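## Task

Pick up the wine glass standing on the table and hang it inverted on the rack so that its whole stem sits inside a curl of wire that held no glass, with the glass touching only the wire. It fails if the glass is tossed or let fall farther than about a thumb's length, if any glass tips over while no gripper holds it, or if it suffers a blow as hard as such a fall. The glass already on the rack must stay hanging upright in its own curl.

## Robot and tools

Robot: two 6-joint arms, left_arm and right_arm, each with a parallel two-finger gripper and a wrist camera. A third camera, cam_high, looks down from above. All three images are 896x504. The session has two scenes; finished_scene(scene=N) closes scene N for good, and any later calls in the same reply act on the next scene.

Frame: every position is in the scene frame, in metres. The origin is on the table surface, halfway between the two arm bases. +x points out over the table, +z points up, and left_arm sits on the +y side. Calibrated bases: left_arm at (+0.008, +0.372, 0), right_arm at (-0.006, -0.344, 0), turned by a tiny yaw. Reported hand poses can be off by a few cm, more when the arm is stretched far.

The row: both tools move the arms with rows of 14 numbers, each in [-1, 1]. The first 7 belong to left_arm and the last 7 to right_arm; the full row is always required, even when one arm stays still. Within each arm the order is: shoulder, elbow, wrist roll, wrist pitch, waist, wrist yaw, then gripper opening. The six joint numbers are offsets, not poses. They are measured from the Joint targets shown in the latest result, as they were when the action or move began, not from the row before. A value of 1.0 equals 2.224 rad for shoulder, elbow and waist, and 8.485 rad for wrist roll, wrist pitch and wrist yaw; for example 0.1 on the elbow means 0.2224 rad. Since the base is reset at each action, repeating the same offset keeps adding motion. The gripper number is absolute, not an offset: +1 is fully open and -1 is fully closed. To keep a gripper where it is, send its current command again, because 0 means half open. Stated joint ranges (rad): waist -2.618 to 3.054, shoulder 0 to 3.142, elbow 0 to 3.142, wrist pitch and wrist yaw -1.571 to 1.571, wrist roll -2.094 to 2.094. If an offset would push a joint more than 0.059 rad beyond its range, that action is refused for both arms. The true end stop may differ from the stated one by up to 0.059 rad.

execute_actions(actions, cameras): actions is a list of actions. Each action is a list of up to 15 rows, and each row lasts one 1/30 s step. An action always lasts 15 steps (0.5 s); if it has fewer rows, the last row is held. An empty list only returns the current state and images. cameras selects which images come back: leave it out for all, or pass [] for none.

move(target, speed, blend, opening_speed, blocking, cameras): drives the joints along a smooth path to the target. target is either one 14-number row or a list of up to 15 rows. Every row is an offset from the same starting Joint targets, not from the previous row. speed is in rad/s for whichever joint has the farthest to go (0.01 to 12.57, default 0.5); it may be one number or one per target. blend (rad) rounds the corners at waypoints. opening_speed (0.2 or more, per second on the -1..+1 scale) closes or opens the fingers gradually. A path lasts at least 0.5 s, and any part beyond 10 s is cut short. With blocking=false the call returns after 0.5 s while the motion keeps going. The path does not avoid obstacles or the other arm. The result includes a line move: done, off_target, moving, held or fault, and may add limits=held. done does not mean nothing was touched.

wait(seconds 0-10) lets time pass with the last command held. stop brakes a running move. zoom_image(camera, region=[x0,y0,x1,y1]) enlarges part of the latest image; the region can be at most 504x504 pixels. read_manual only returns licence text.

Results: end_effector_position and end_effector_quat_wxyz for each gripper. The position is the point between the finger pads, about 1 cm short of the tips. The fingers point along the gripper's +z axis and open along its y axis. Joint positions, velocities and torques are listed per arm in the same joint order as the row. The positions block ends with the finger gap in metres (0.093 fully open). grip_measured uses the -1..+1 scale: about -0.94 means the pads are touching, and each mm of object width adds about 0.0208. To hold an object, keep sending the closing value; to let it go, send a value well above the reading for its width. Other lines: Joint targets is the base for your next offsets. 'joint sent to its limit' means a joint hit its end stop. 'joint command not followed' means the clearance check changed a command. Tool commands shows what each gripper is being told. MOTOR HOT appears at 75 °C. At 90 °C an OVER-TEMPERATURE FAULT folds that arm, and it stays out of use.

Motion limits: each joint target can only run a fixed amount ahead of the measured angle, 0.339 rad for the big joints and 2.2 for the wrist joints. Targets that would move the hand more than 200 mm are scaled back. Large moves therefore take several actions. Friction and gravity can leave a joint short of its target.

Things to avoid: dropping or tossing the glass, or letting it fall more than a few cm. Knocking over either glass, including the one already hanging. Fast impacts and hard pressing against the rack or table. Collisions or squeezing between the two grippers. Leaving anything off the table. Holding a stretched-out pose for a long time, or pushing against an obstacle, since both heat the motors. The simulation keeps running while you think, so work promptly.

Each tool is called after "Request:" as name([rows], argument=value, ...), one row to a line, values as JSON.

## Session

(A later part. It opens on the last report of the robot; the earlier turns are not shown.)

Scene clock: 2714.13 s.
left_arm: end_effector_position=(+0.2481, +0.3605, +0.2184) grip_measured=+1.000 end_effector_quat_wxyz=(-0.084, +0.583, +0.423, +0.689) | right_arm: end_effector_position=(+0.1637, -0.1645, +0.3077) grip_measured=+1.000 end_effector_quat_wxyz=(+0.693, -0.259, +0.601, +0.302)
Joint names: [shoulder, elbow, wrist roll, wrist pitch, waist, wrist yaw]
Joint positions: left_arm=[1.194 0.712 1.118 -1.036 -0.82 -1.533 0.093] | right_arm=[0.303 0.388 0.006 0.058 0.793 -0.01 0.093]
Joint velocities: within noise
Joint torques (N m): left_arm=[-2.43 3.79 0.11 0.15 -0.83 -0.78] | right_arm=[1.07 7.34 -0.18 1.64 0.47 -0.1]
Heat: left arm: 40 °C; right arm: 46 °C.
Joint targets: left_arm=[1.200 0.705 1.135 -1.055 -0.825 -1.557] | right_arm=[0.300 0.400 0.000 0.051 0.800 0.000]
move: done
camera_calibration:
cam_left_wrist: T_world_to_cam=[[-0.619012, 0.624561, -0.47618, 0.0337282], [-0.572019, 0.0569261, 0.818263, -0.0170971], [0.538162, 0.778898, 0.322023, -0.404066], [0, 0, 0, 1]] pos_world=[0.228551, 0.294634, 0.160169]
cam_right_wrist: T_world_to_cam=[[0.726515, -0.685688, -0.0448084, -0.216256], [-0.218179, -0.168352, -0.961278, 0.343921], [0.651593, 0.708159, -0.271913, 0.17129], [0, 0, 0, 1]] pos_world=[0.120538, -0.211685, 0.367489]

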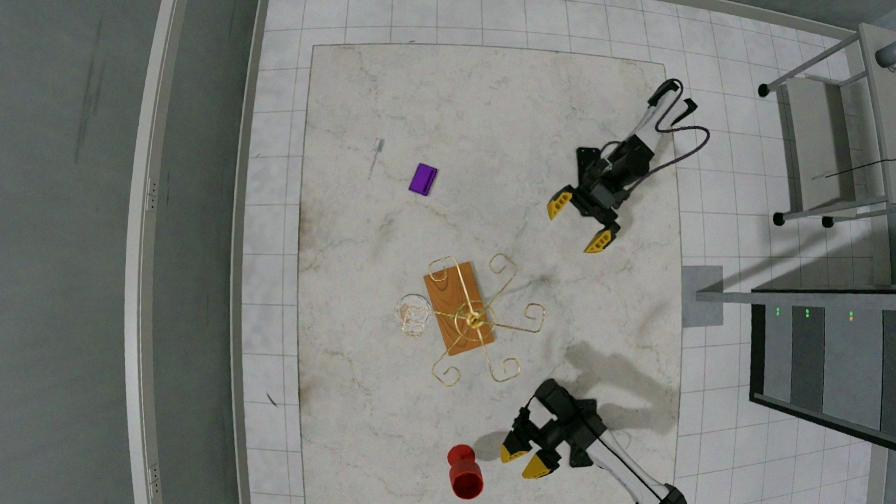

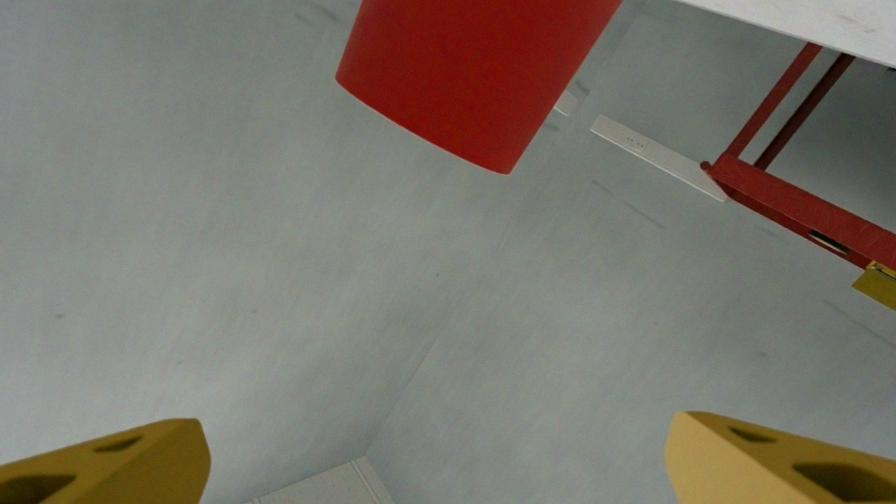

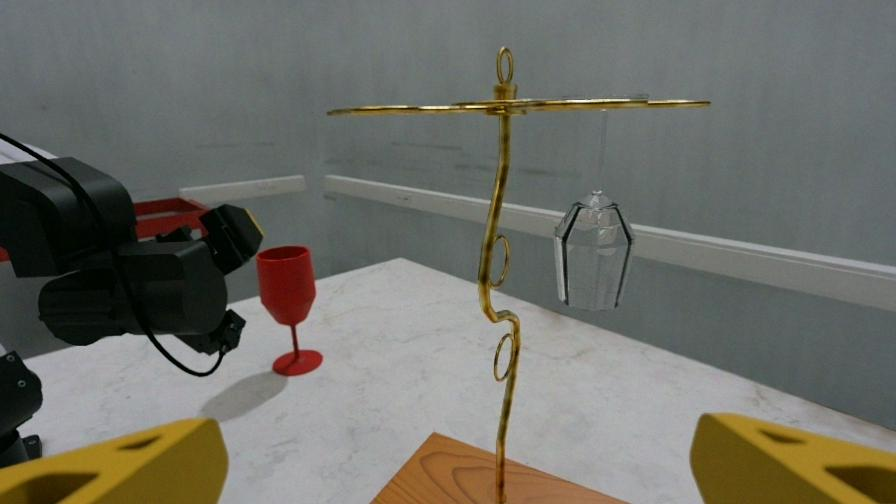

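Request:
move(target=[0.1785, -0.0063, 0.0061, -0.0008, -0.0093, 0, 1, 0, 0, 0, 0, 0, 0, 1], speed=0.7)

Scene clock: 2751.57 s.
left_arm: end_effector_position=(+0.2645, +0.3369, +0.1489) grip_measured=+1.000 end_effector_quat_wxyz=(-0.238, +0.664, +0.275, +0.654) | right_arm: end_effector_position=(+0.1637, -0.1645, +0.3077) grip_measured=+1.000 end_effector_quat_wxyz=(+0.693, -0.259, +0.601, +0.302)
Joint names: [shoulder, elbow, wrist roll, wrist pitch, waist, wrist yaw]
Joint positions: left_arm=[1.594 0.696 1.159 -1.041 -0.84 -1.537 0.093] | right_arm=[0.303 0.388 0.006 0.058 0.793 -0.01 0.093]
Joint velocities: within noise
Joint torques (N m): left_arm=[-4.86 3.1 0.25 -0.43 -0.81 -0.67] | right_arm=[1.18 7.32 -0.2 1.62 0.65 -0.08]
Heat: left arm: 39 °C; right arm: 46 °C.
Joint targets: left_arm=[1.598 0.691 1.186 -1.062 -0.846 -1.557] | right_arm=[0.300 0.400 0.000 0.051 0.800 0.000]
move: done
camera_calibration:
cam_left_wrist: T_world_to_cam=[[-0.684077, 0.728586, -0.0346528, -0.0580371], [-0.299871, -0.237609, 0.923915, 0.0620017], [0.664918, 0.642421, 0.381025, -0.368455], [0, 0, 0, 1]] pos_world=[0.223883, 0.293721, 0.0810951]
cam_right_wrist: T_world_to_cam=[[0.726515, -0.685688, -0.0448084, -0.216256], [-0.218179, -0.168352, -0.961278, 0.343921], [0.651593, 0.708159, -0.271913, 0.17129], [0, 0, 0, 1]] pos_world=[0.120538, -0.211685, 0.367489]

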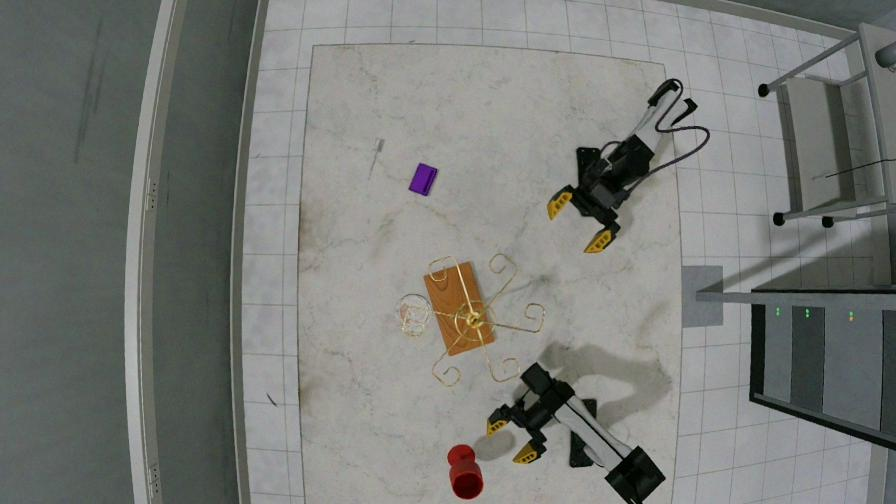

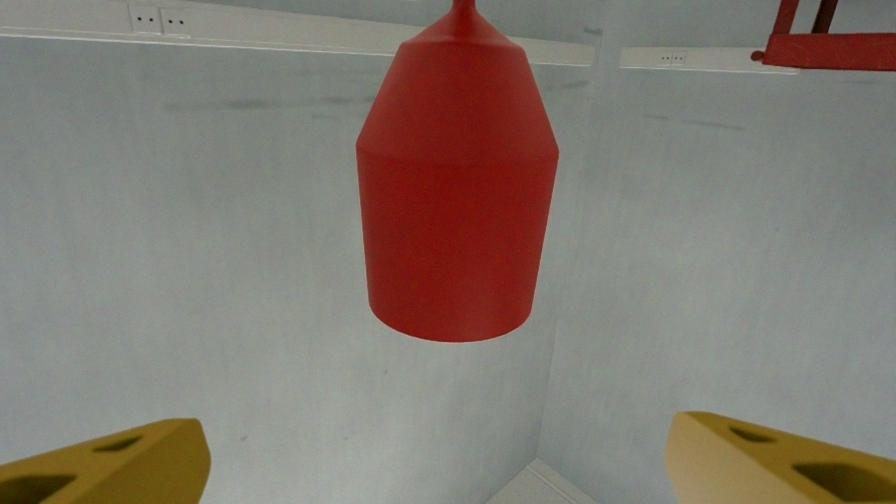

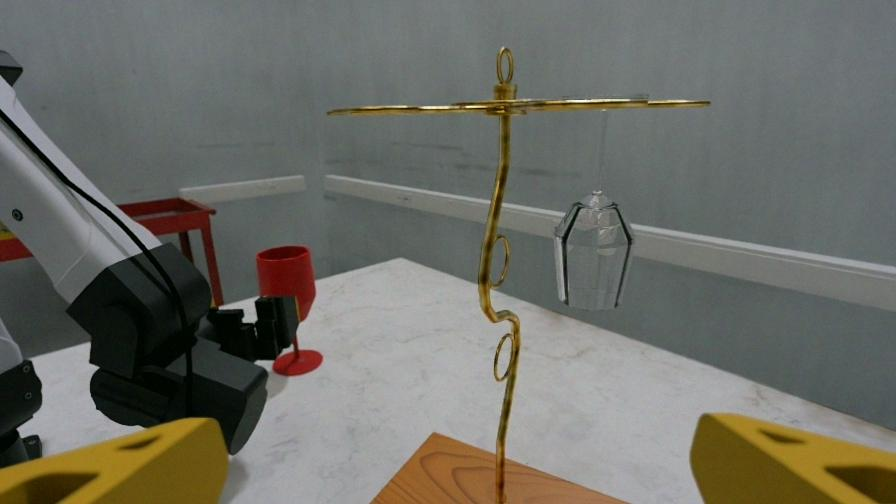

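Request:
move([
  [0.1112, 0.1345, 0.0012, -0.0058, 0.1232, 0, 1, 0, 0, 0, 0, 0, 0, 1],
  [0.1456, 0.1822, 0.0012, -0.0093, 0.1724, 0, 1, 0, 0, 0, 0, 0, 0, 1],
], speed=0.4, blend=0.03)

Scene clock: 2812.87 s.
left_arm: end_effector_position=(+0.3399, +0.3936, +0.1456) grip_measured=+1.000 end_effector_quat_wxyz=(-0.362, +0.603, +0.389, +0.594) | right_arm: end_effector_position=(+0.1637, -0.1645, +0.3077) grip_measured=+1.000 end_effector_quat_wxyz=(+0.693, -0.259, +0.601, +0.302)
Joint names: [shoulder, elbow, wrist roll, wrist pitch, waist, wrist yaw]
Joint positions: left_arm=[1.913 1.072 1.167 -1.107 -0.463 -1.537 0.093] | right_arm=[0.303 0.388 0.006 0.058 0.793 -0.01 0.093]
Joint velocities: within noise
Joint torques (N m): left_arm=[-8.09 5.31 0.26 -0.63 -0.23 -0.71] | right_arm=[1.25 7.51 -0.16 1.68 0.58 -0.05]
Heat: left arm: 39 °C; right arm: 46 °C.
Joint targets: left_arm=[1.922 1.096 1.197 -1.141 -0.462 -1.557] | right_arm=[0.300 0.400 0.000 0.051 0.800 0.000]
move: done
camera_calibration:
cam_left_wrist: T_world_to_cam=[[-0.904657, 0.4258, -0.0170352, 0.143676], [-0.176723, -0.33849, 0.924226, 0.0989113], [0.387769, 0.839118, 0.381466, -0.437081], [0, 0, 0, 1]] pos_world=[0.316944, 0.339066, 0.0777625]
cam_right_wrist: T_world_to_cam=[[0.726515, -0.685688, -0.0448084, -0.216256], [-0.218179, -0.168352, -0.961278, 0.343921], [0.651593, 0.708159, -0.271913, 0.17129], [0, 0, 0, 1]] pos_world=[0.120538, -0.211685, 0.367489]

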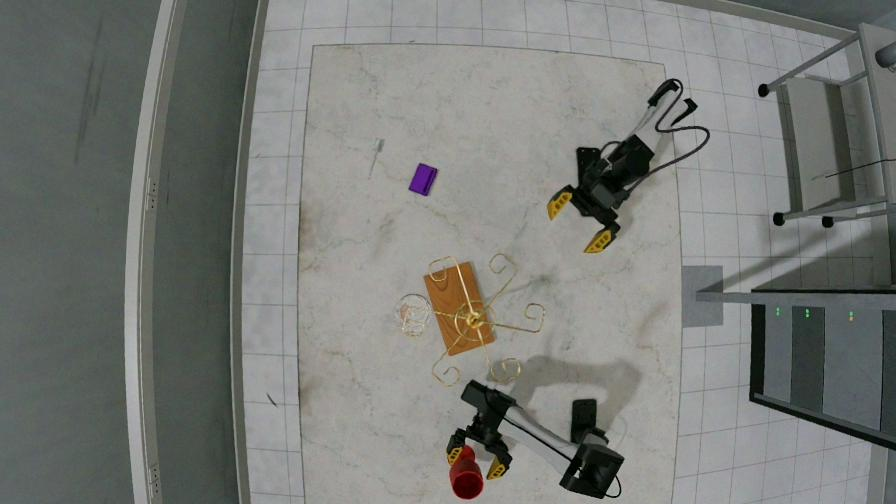

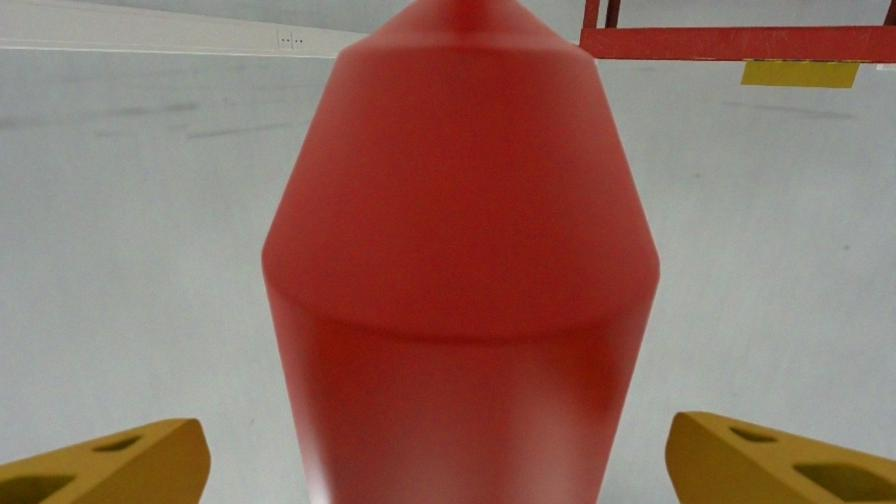

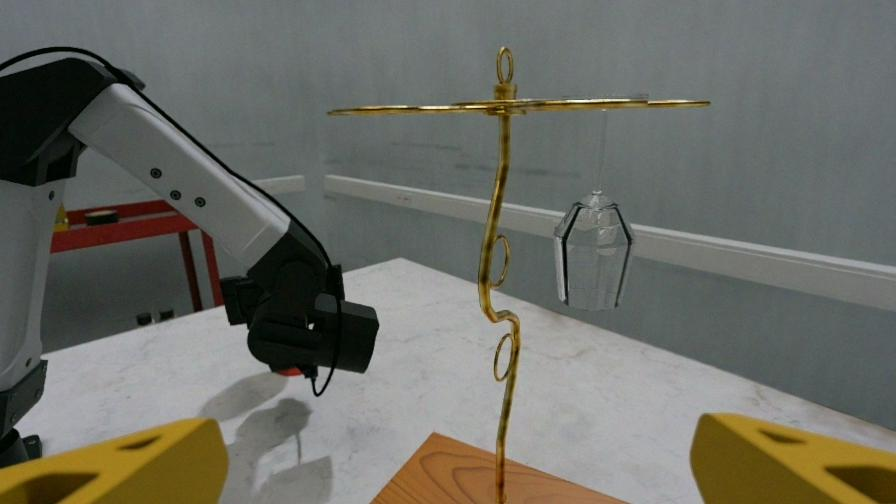

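Request:
move(target=[0.0256, 0.0344, 0, -0.0053, 0.0478, 0, 1, 0, 0, 0, 0, 0, 0, 1], speed=0.15)

Scene clock: 2855.80 s.
left_arm: end_effector_position=(+0.3499, +0.4228, +0.1450) grip_measured=+1.000 end_effector_quat_wxyz=(-0.398, +0.587, +0.414, +0.571) | right_arm: end_effector_position=(+0.1637, -0.1645, +0.3077) grip_measured=+1.000 end_effector_quat_wxyz=(+0.693, -0.259, +0.601, +0.302)
Joint names: [shoulder, elbow, wrist roll, wrist pitch, waist, wrist yaw]
Joint positions: left_arm=[1.969 1.148 1.167 -1.147 -0.359 -1.537 0.093] | right_arm=[0.303 0.388 0.006 0.058 0.793 -0.01 0.093]
Joint velocities: within noise
Joint torques (N m): left_arm=[-8.43 5.53 0.32 -0.7 -0.05 -0.65] | right_arm=[1.1 7.3 -0.11 1.64 0.54 -0.05]
Heat: left arm: 40 °C; right arm: 46 °C.
Joint targets: left_arm=[1.978 1.172 1.197 -1.186 -0.356 -1.557] | right_arm=[0.300 0.400 0.000 0.051 0.800 0.000]
move: off_target (left_arm); left_arm: the wrist pitch is farthest, 0.039 rad from its target
camera_calibration:
cam_left_wrist: T_world_to_cam=[[-0.944146, 0.329504, 0.00395415, 0.191711], [-0.122438, -0.361919, 0.924134, 0.102096], [0.305937, 0.872033, 0.382048, -0.45055], [0, 0, 0, 1]] pos_world=[0.331343, 0.366676, 0.0770238]
cam_right_wrist: T_world_to_cam=[[0.726515, -0.685688, -0.0448084, -0.216256], [-0.218179, -0.168352, -0.961278, 0.343921], [0.651593, 0.708159, -0.271913, 0.17129], [0, 0, 0, 1]] pos_world=[0.120538, -0.211685, 0.367489]

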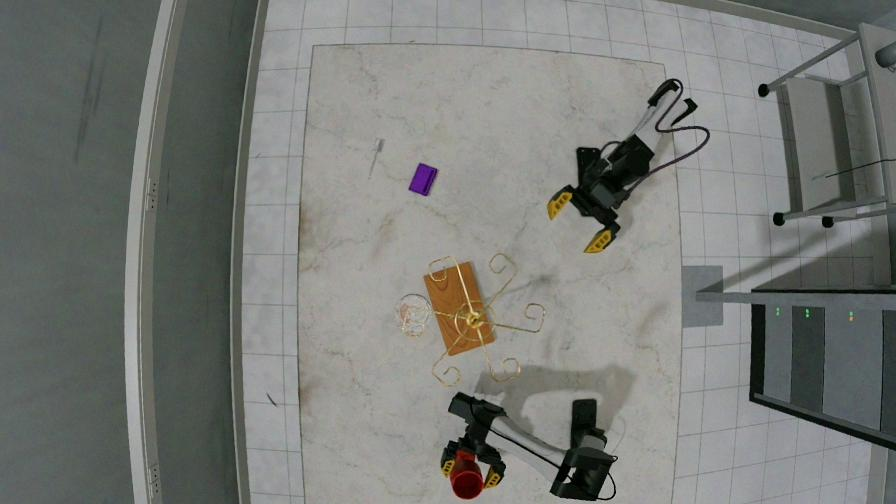

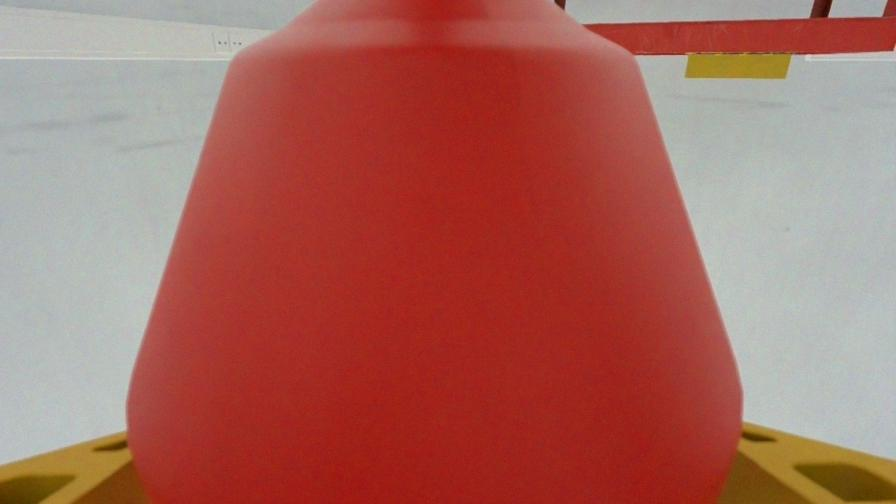

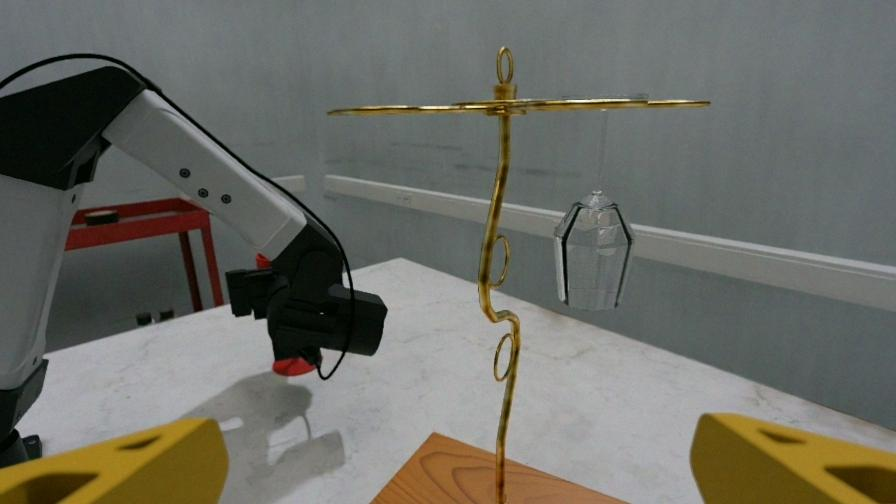

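Request:
move(target=[0, 0, 0, 0, 0, 0, 0.6, 0, 0, 0, 0, 0, 0, 1], opening_speed=0.25)

Scene clock: 2864.50 s.
left_arm: end_effector_position=(+0.3498, +0.4228, +0.1450) grip_measured=+0.609 end_effector_quat_wxyz=(-0.398, +0.587, +0.414, +0.571) | right_arm: end_effector_position=(+0.1637, -0.1645, +0.3077) grip_measured=+1.000 end_effector_quat_wxyz=(+0.693, -0.259, +0.601, +0.302)
Joint names: [shoulder, elbow, wrist roll, wrist pitch, waist, wrist yaw]
Joint positions: left_arm=[1.969 1.148 1.167 -1.148 -0.359 -1.537 0.074] | right_arm=[0.303 0.388 0.006 0.058 0.793 -0.01 0.093]
Joint velocities: within noise
Joint torques (N m): left_arm=[-8.47 5.76 0.29 -0.62 -0.02 -0.69] | right_arm=[1.03 7.47 -0.15 1.64 0.72 -0.08]
Heat: left arm: 41 °C; right arm: 46 °C.
Joint targets: left_arm=[1.978 1.172 1.197 -1.186 -0.356 -1.557] | right_arm=[0.300 0.400 0.000 0.051 0.800 0.000]
move: off_target (left_arm); left_arm: the wrist pitch is farthest, 0.038 rad from its target
camera_calibration:
cam_left_wrist: T_world_to_cam=[[-0.944156, 0.329472, 0.00428244, 0.1917], [-0.122135, -0.36201, 0.924138, 0.102029], [0.306028, 0.872007, 0.382034, -0.45057], [0, 0, 0, 1]] pos_world=[0.331343, 0.366676, 0.0770232]
cam_right_wrist: T_world_to_cam=[[0.726515, -0.685688, -0.0448084, -0.216256], [-0.218179, -0.168352, -0.961278, 0.343921], [0.651593, 0.708159, -0.271913, 0.17129], [0, 0, 0, 1]] pos_world=[0.120538, -0.211685, 0.367489]

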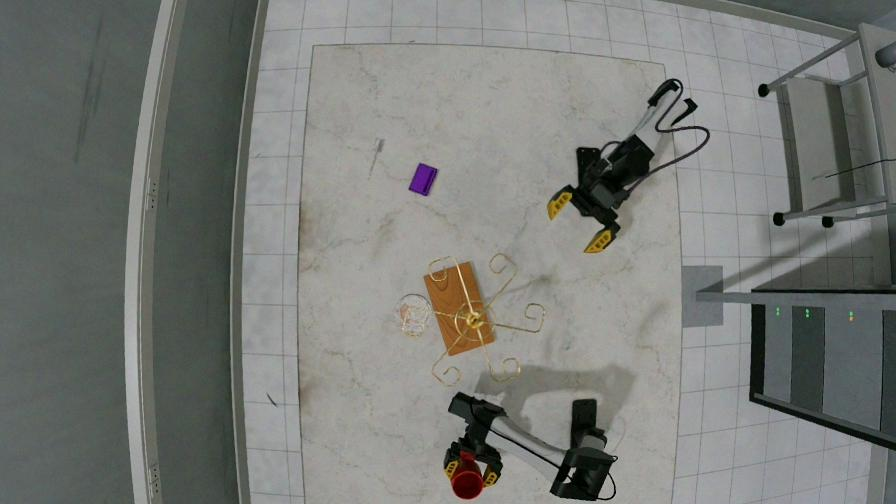

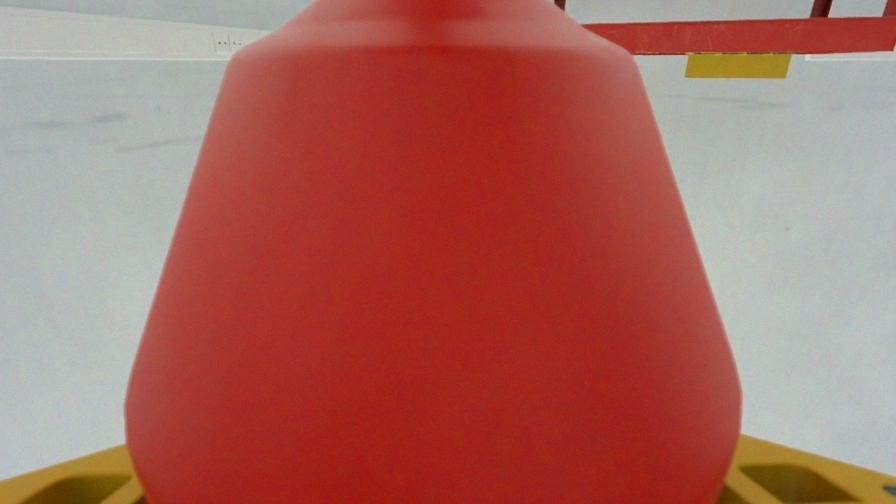

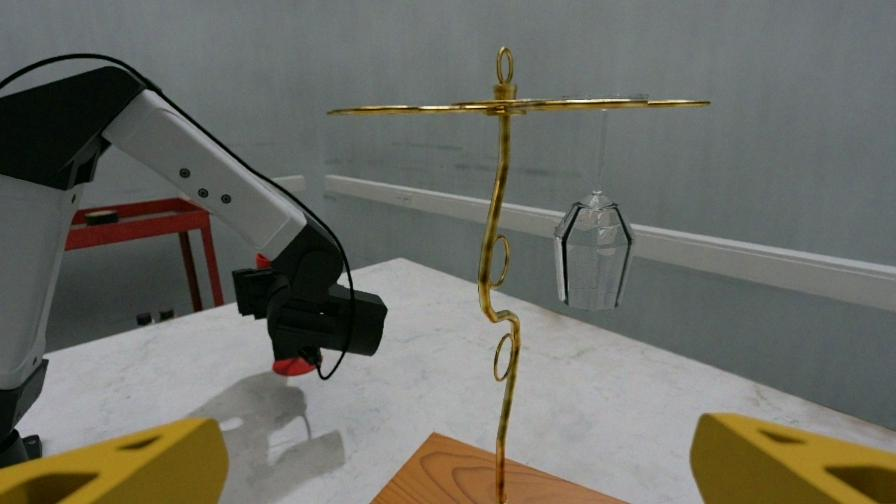

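Request:
move(target=[0, 0, 0, 0, 0, 0, 0.45, 0, 0, 0, 0, 0, 0, 1], opening_speed=0.25, cameras=["cam_left_wrist"])

Scene clock: 2933.90 s.
left_arm: end_effector_position=(+0.3498, +0.4228, +0.1450) grip_measured=+0.532 end_effector_quat_wxyz=(-0.398, +0.587, +0.414, +0.571) | right_arm: end_effector_position=(+0.1637, -0.1645, +0.3077) grip_measured=+1.000 end_effector_quat_wxyz=(+0.693, -0.259, +0.601, +0.302)
Joint names: [shoulder, elbow, wrist roll, wrist pitch, waist, wrist yaw]
Joint positions: left_arm=[1.969 1.148 1.167 -1.148 -0.359 -1.537 0.071] | right_arm=[0.303 0.388 0.006 0.058 0.793 -0.01 0.093]
Joint velocities: within noise
Joint torques (N m): left_arm=[-8.34 5.48 0.31 -0.6 -0.14 -0.66] | right_arm=[1.11 7.38 -0.17 1.64 0.59 -0.07]
Heat: left arm: 42 °C; right arm: 46 °C.
Joint targets: left_arm=[1.978 1.172 1.197 -1.186 -0.356 -1.557] | right_arm=[0.300 0.400 0.000 0.051 0.800 0.000]
move: off_target (left_arm); left_arm: the wrist pitch is farthest, 0.038 rad from its target
camera_calibration:
cam_left_wrist: T_world_to_cam=[[-0.944156, 0.329472, 0.00428244, 0.1917], [-0.122135, -0.36201, 0.924138, 0.102029], [0.306028, 0.872007, 0.382034, -0.45057], [0, 0, 0, 1]] pos_world=[0.331343, 0.366676, 0.0770232]
Images, in order (width x height): cam_left_wrist 896x504.

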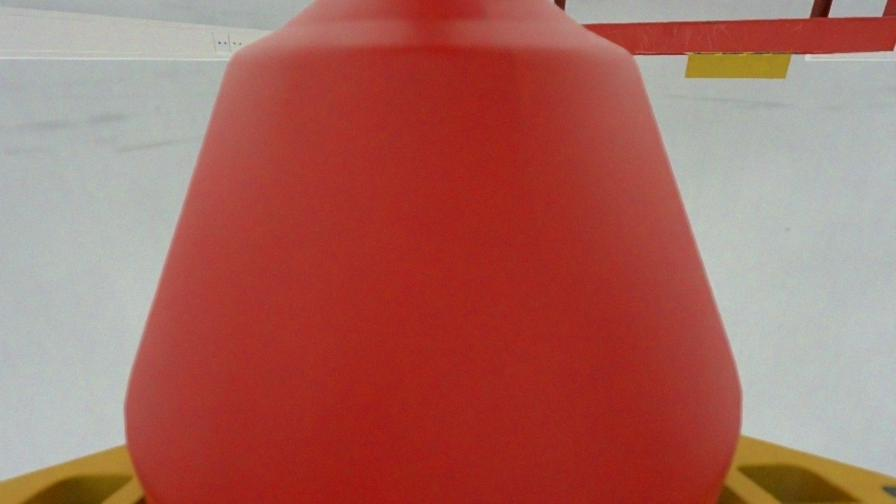

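Request:
move([
  [-0.054, 0.0552, 0, 0, 0, 0, 0.45, 0, 0, 0, 0, 0, 0, 1],
  [-0.4361, -0.2295, -0.1411, 0.1806, 0.1601, 0.1835, 0.45, 0, 0, 0, 0, 0, 0, 1],
], speed=[0.25, 0.9])

Scene clock: 2950.97 s.
left_arm: end_effector_position=(+0.3828, +0.3719, +0.2972) grip_measured=+0.519 end_effector_quat_wxyz=(+0.688, +0.001, +0.726, +0.006) | right_arm: end_effector_position=(+0.1637, -0.1645, +0.3077) grip_measured=+1.000 end_effector_quat_wxyz=(+0.693, -0.259, +0.601, +0.302)
Joint names: [shoulder, elbow, wrist roll, wrist pitch, waist, wrist yaw]
Joint positions: left_arm=[1.023 0.669 0.009 0.301 -0.004 -0.012 0.07] | right_arm=[0.303 0.388 0.006 0.058 0.793 -0.01 0.093]
Joint velocities: within noise
Joint torques (N m): left_arm=[-4.6 5.45 -0.22 2.34 0.01 0.1] | right_arm=[1.01 7.41 -0.15 1.62 0.49 -0.11]
Heat: left arm: 42 °C; right arm: 46 °C.
Joint targets: left_arm=[1.008 0.662 0.000 0.346 0.000 0.000] | right_arm=[0.300 0.400 0.000 0.051 0.800 0.000]
move: off_target (left_arm); left_arm: the wrist pitch is farthest, 0.045 rad from its target
camera_calibration:
cam_left_wrist: T_world_to_cam=[[-0.00425973, -0.999833, -0.017749, 0.379982], [-0.458949, 0.0177241, -0.888286, 0.473334], [0.888453, 0.00436202, -0.458948, -0.124781], [0, 0, 0, 1]] pos_world=[0.329716, 0.372073, 0.369932]
cam_right_wrist: T_world_to_cam=[[0.726515, -0.685688, -0.0448084, -0.216256], [-0.218179, -0.168352, -0.961278, 0.343921], [0.651593, 0.708159, -0.271913, 0.17129], [0, 0, 0, 1]] pos_world=[0.120538, -0.211685, 0.367489]

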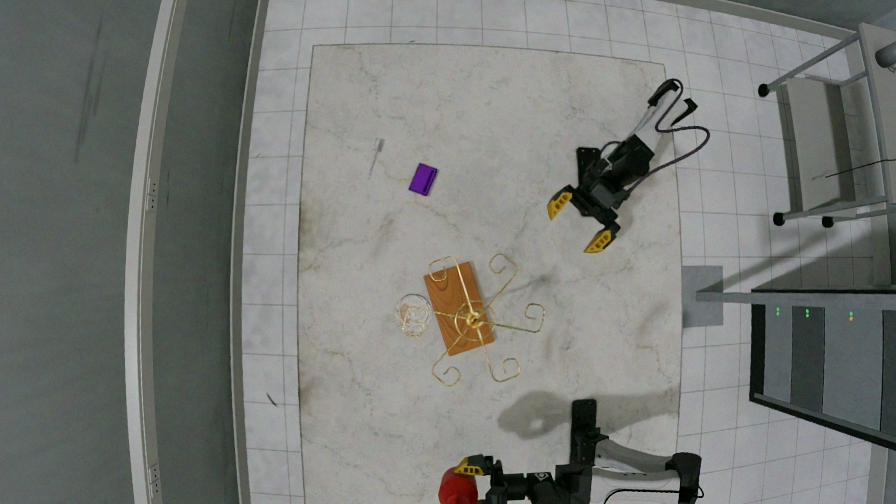

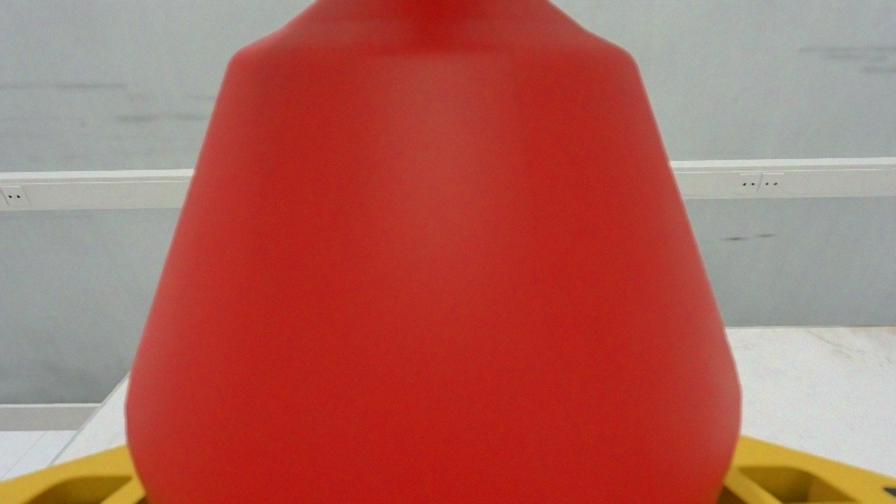

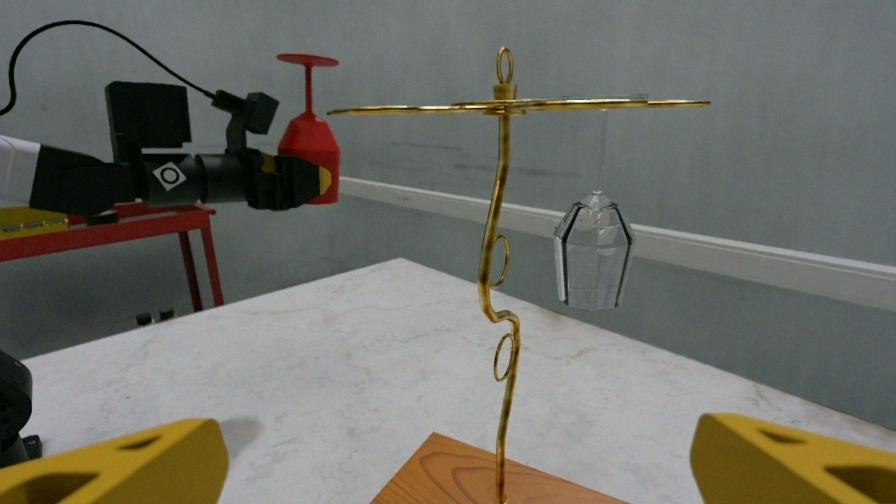

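Request:
move(target=[-0.0868, -0.1326, -0.0019, 0.0219, -0.4081, 0, 0.45, 0, 0, 0, 0, 0, 0, 1], speed=0.6)

Scene clock: 3026.60 s.
left_arm: end_effector_position=(+0.2126, +0.1124, +0.2612) grip_measured=+0.519 end_effector_quat_wxyz=(+0.645, +0.300, +0.628, -0.315) | right_arm: end_effector_position=(+0.1637, -0.1645, +0.3077) grip_measured=+1.000 end_effector_quat_wxyz=(+0.693, -0.259, +0.601, +0.302)
Joint names: [shoulder, elbow, wrist roll, wrist pitch, waist, wrist yaw]
Joint positions: left_arm=[0.83 0.373 -0.008 0.487 -0.903 -0.004 0.07] | right_arm=[0.303 0.388 0.006 0.058 0.793 -0.01 0.093]
Joint velocities: within noise
Joint torques (N m): left_arm=[-2.95 5.49 -0.12 2.4 -0.72 0.08] | right_arm=[1.18 7.35 -0.15 1.64 0.54 -0.08]
Heat: left arm: 42 °C; right arm: 46 °C.
Joint targets: left_arm=[0.815 0.367 -0.017 0.532 -0.907 0.000] | right_arm=[0.300 0.400 0.000 0.051 0.800 0.000]
move: off_target (left_arm); left_arm: the wrist pitch is farthest, 0.045 rad from its target
camera_calibration:
cam_left_wrist: T_world_to_cam=[[-0.789778, -0.613392, -0.0011092, 0.238414], [-0.234409, 0.303485, -0.923553, 0.297218], [0.566836, -0.729142, -0.38347, 0.142146], [0, 0, 0, 1]] pos_world=[0.177391, 0.159685, 0.32927]
cam_right_wrist: T_world_to_cam=[[0.726515, -0.685688, -0.0448084, -0.216256], [-0.218179, -0.168352, -0.961278, 0.343921], [0.651593, 0.708159, -0.271913, 0.17129], [0, 0, 0, 1]] pos_world=[0.120538, -0.211685, 0.367489]

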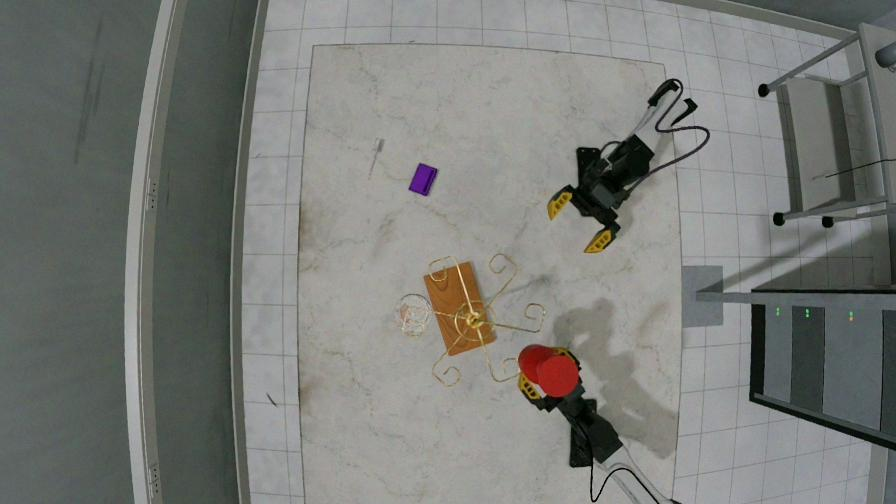

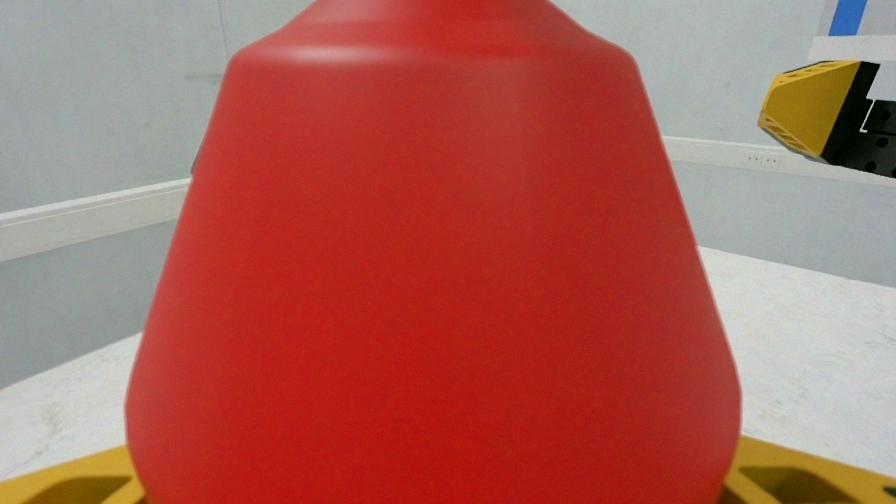

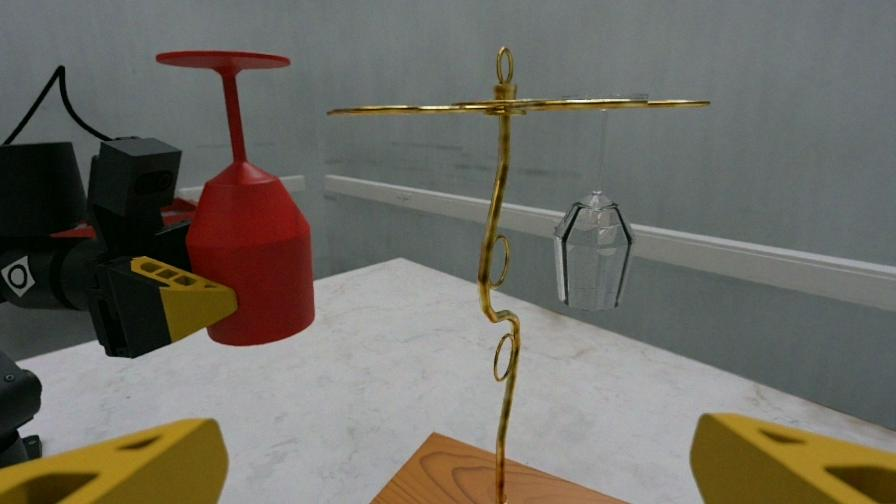

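Request:
zoom_image(camera="cam_high", region=[490, 320, 610, 420])

Scaled by 4.200 from the camera's 896x504 image, which has a finer 1280x720 frame.

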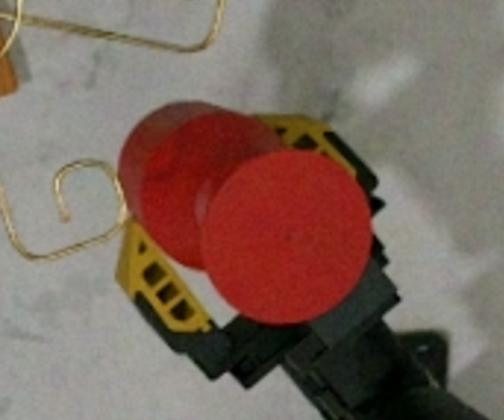

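Request:
move(target=[0.1572, 0.0561, 0, 0.0284, 0, 0, 0.45, 0, 0, 0, 0, 0, 0, 1], speed=0.3)

Request:
zoom_image(camera="cam_high", region=[460, 300, 580, 400])

Request:
zoom_image(camera="cam_right_wrist", region=[200, 30, 420, 170])

Scene clock: 3081.50 s.
left_arm: end_effector_position=(+0.2447, +0.0716, +0.2464) grip_measured=+0.519 end_effector_quat_wxyz=(+0.641, +0.302, +0.632, -0.313) | right_arm: end_effector_position=(+0.1637, -0.1645, +0.3077) grip_measured=+1.000 end_effector_quat_wxyz=(+0.693, -0.259, +0.601, +0.302)
Joint names: [shoulder, elbow, wrist roll, wrist pitch, waist, wrist yaw]
Joint positions: left_arm=[1.162 0.453 -0.009 0.728 -0.903 -0.004 0.07] | right_arm=[0.303 0.388 0.006 0.058 0.793 -0.01 0.093]
Joint velocities: within noise
Joint torques (N m): left_arm=[-3.75 8.7 -0.18 2.38 -0.7 0.06] | right_arm=[1.14 7.45 -0.16 1.6 0.46 -0.06]
Heat: left arm: 47 °C; right arm: 46 °C.
Joint targets: left_arm=[1.165 0.492 -0.017 0.773 -0.907 0.000] | right_arm=[0.300 0.400 0.000 0.051 0.800 0.000]
move: off_target (left_arm); left_arm: the wrist pitch is farthest, 0.045 rad from its target
camera_calibration:
cam_left_wrist: T_world_to_cam=[[-0.789791, -0.613375, -0.000697854, 0.238683], [-0.24073, 0.311013, -0.919413, 0.303401], [0.564162, -0.725976, -0.393293, 0.0913896], [0, 0, 0, 1]] pos_world=[0.209989, 0.118388, 0.31506]
cam_right_wrist: T_world_to_cam=[[0.726515, -0.685688, -0.0448084, -0.216256], [-0.218179, -0.168352, -0.961278, 0.343921], [0.651593, 0.708159, -0.271913, 0.17129], [0, 0, 0, 1]] pos_world=[0.120538, -0.211685, 0.367489]

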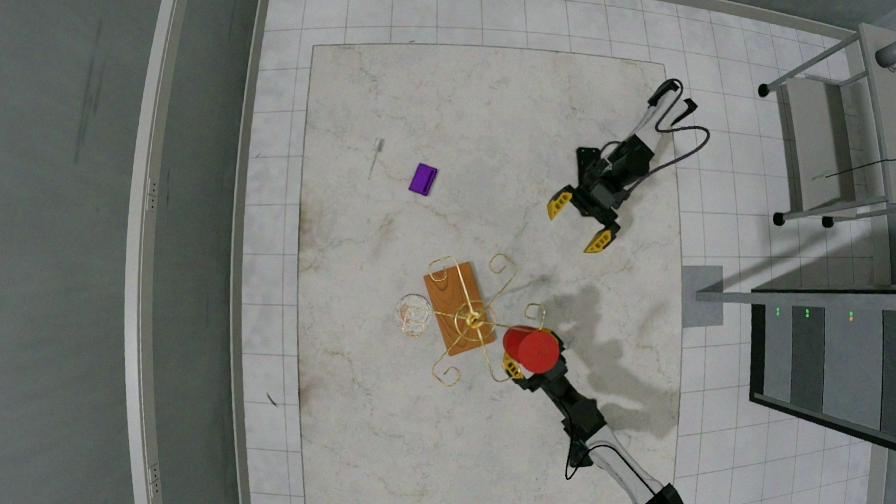

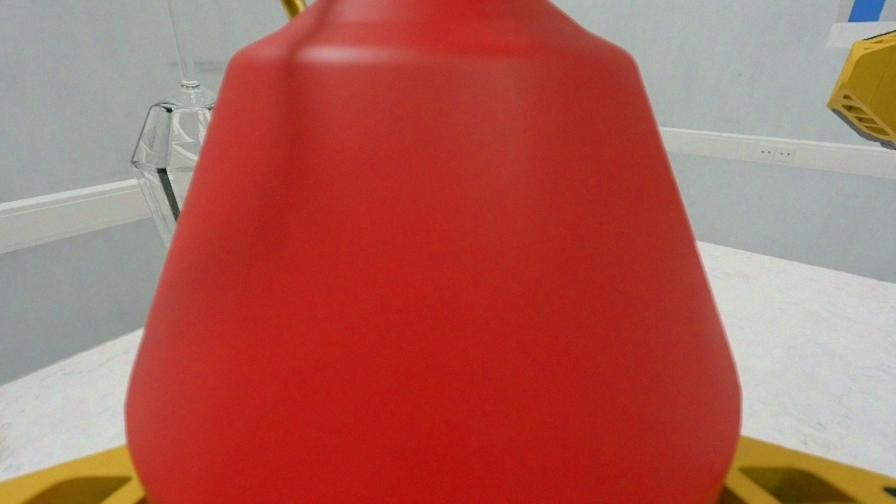

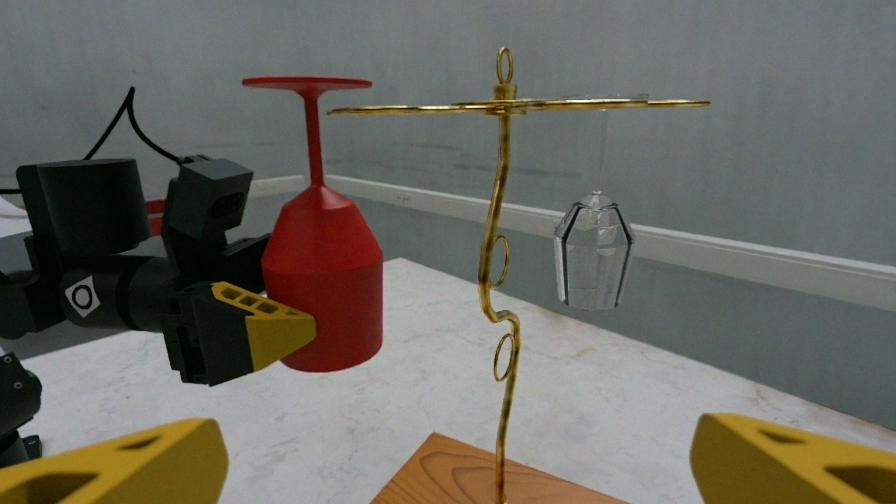

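Scaled by 4.200 from the camera's 896x504 image, which has a finer 1280x720 frame.

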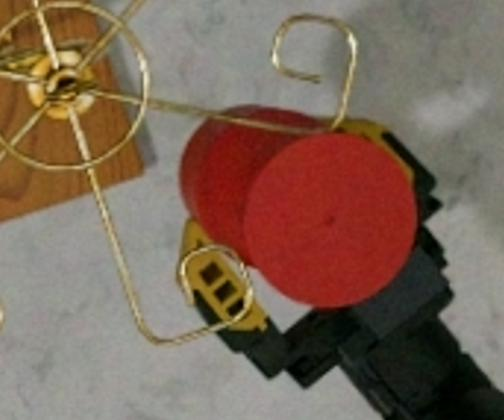

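Scaled by 2.291 from the camera's 896x504 image, which has a finer 1280x720 frame.

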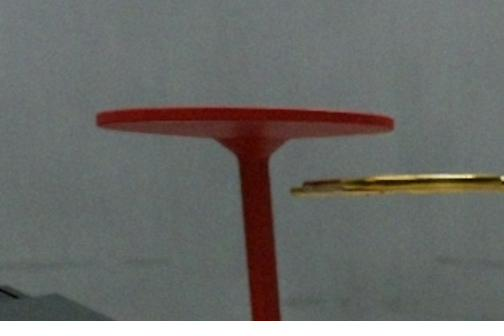

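Request:
move(target=[0.0625, 0.0403, 0, 0.0066, 0.0418, 0, 0.45, 0, 0, 0, 0, 0, 0, 1], speed=0.15)

Request:
zoom_image(camera="cam_high", region=[450, 300, 570, 400])

Request:
zoom_image(camera="cam_right_wrist", region=[240, 30, 460, 170])

Scene clock: 3124.23 s.
left_arm: end_effector_position=(+0.2887, +0.0717, +0.2503) grip_measured=+0.519 end_effector_quat_wxyz=(+0.657, +0.274, +0.641, -0.287) | right_arm: end_effector_position=(+0.1637, -0.1645, +0.3077) grip_measured=+1.000 end_effector_quat_wxyz=(+0.693, -0.259, +0.601, +0.302)
Joint names: [shoulder, elbow, wrist roll, wrist pitch, waist, wrist yaw]
Joint positions: left_arm=[1.3 0.543 -0.009 0.784 -0.819 -0.004 0.07] | right_arm=[0.303 0.388 0.006 0.058 0.793 -0.01 0.093]
Joint velocities: within noise
Joint torques (N m): left_arm=[-4.64 8.47 -0.15 2.34 -0.12 0.04] | right_arm=[1.29 7.51 -0.16 1.64 0.39 -0.05]
Heat: left arm: 48 °C; right arm: 46 °C.
Joint targets: left_arm=[1.304 0.581 -0.016 0.829 -0.815 0.000] | right_arm=[0.300 0.400 0.000 0.051 0.800 0.000]
move: off_target (left_arm); left_arm: the wrist pitch is farthest, 0.045 rad from its target
camera_calibration:
cam_left_wrist: T_world_to_cam=[[-0.735358, -0.677679, -0.000794477, 0.26234], [-0.26028, 0.283515, -0.92297, 0.325975], [0.625702, -0.678507, -0.384871, 0.0449338], [0, 0, 0, 1]] pos_world=[0.249643, 0.115851, 0.318368]
cam_right_wrist: T_world_to_cam=[[0.726515, -0.685688, -0.0448084, -0.216256], [-0.218179, -0.168352, -0.961278, 0.343921], [0.651593, 0.708159, -0.271913, 0.17129], [0, 0, 0, 1]] pos_world=[0.120538, -0.211685, 0.367489]

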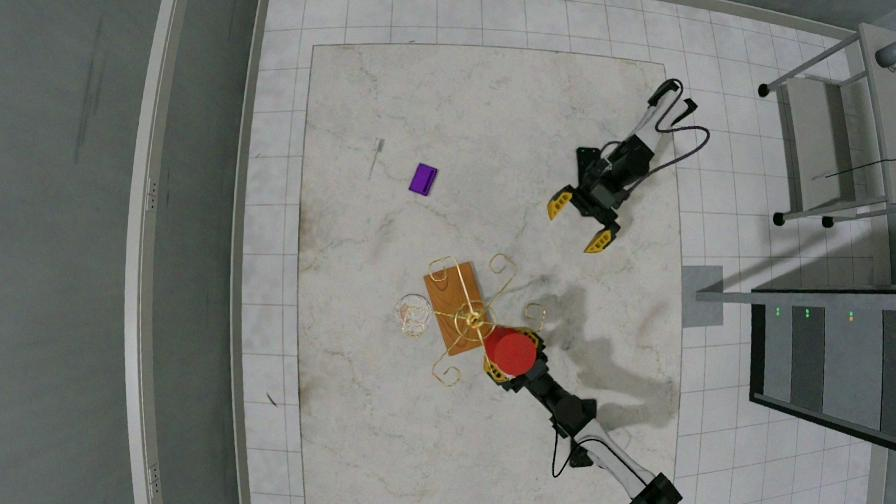

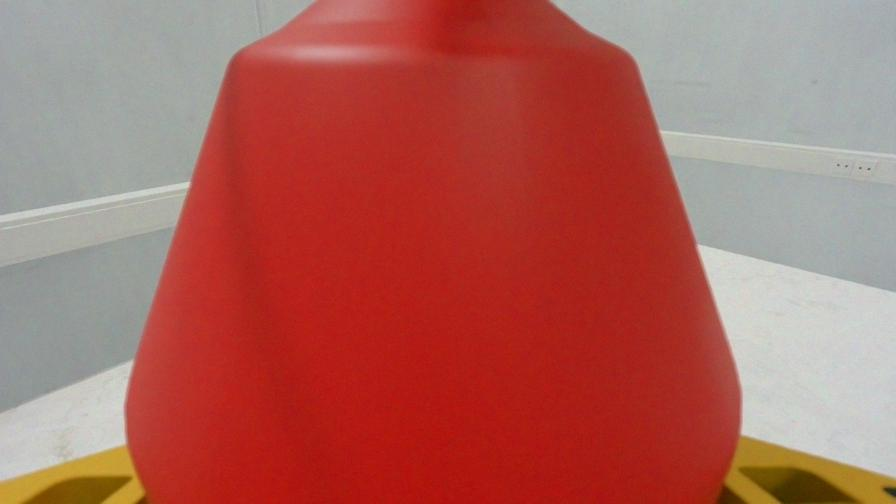

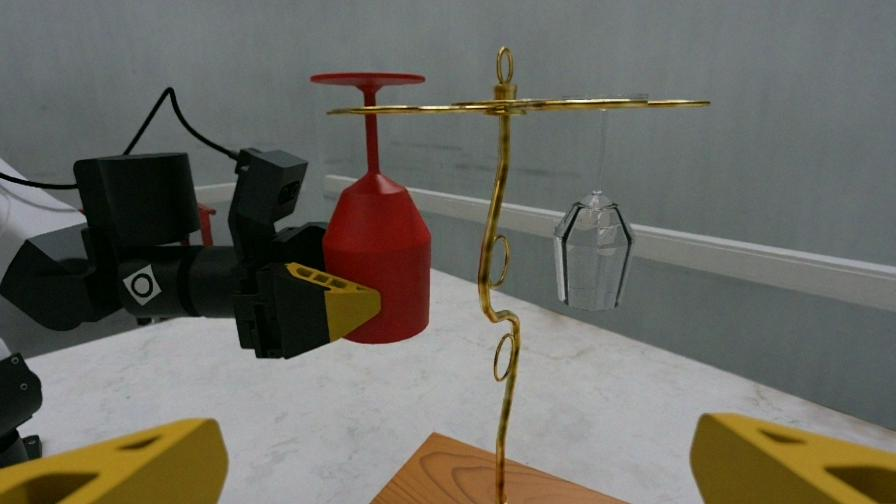

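Scaled by 4.200 from the camera's 896x504 image, which has a finer 1280x720 frame.

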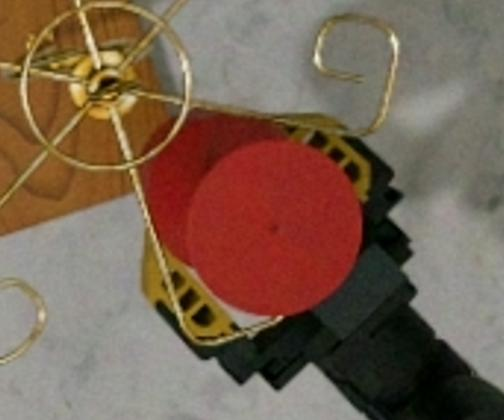

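Scaled by 2.291 from the camera's 896x504 image, which has a finer 1280x720 frame.

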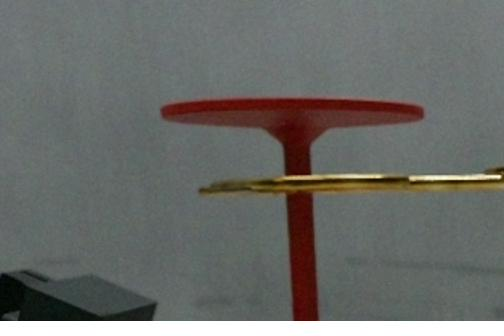

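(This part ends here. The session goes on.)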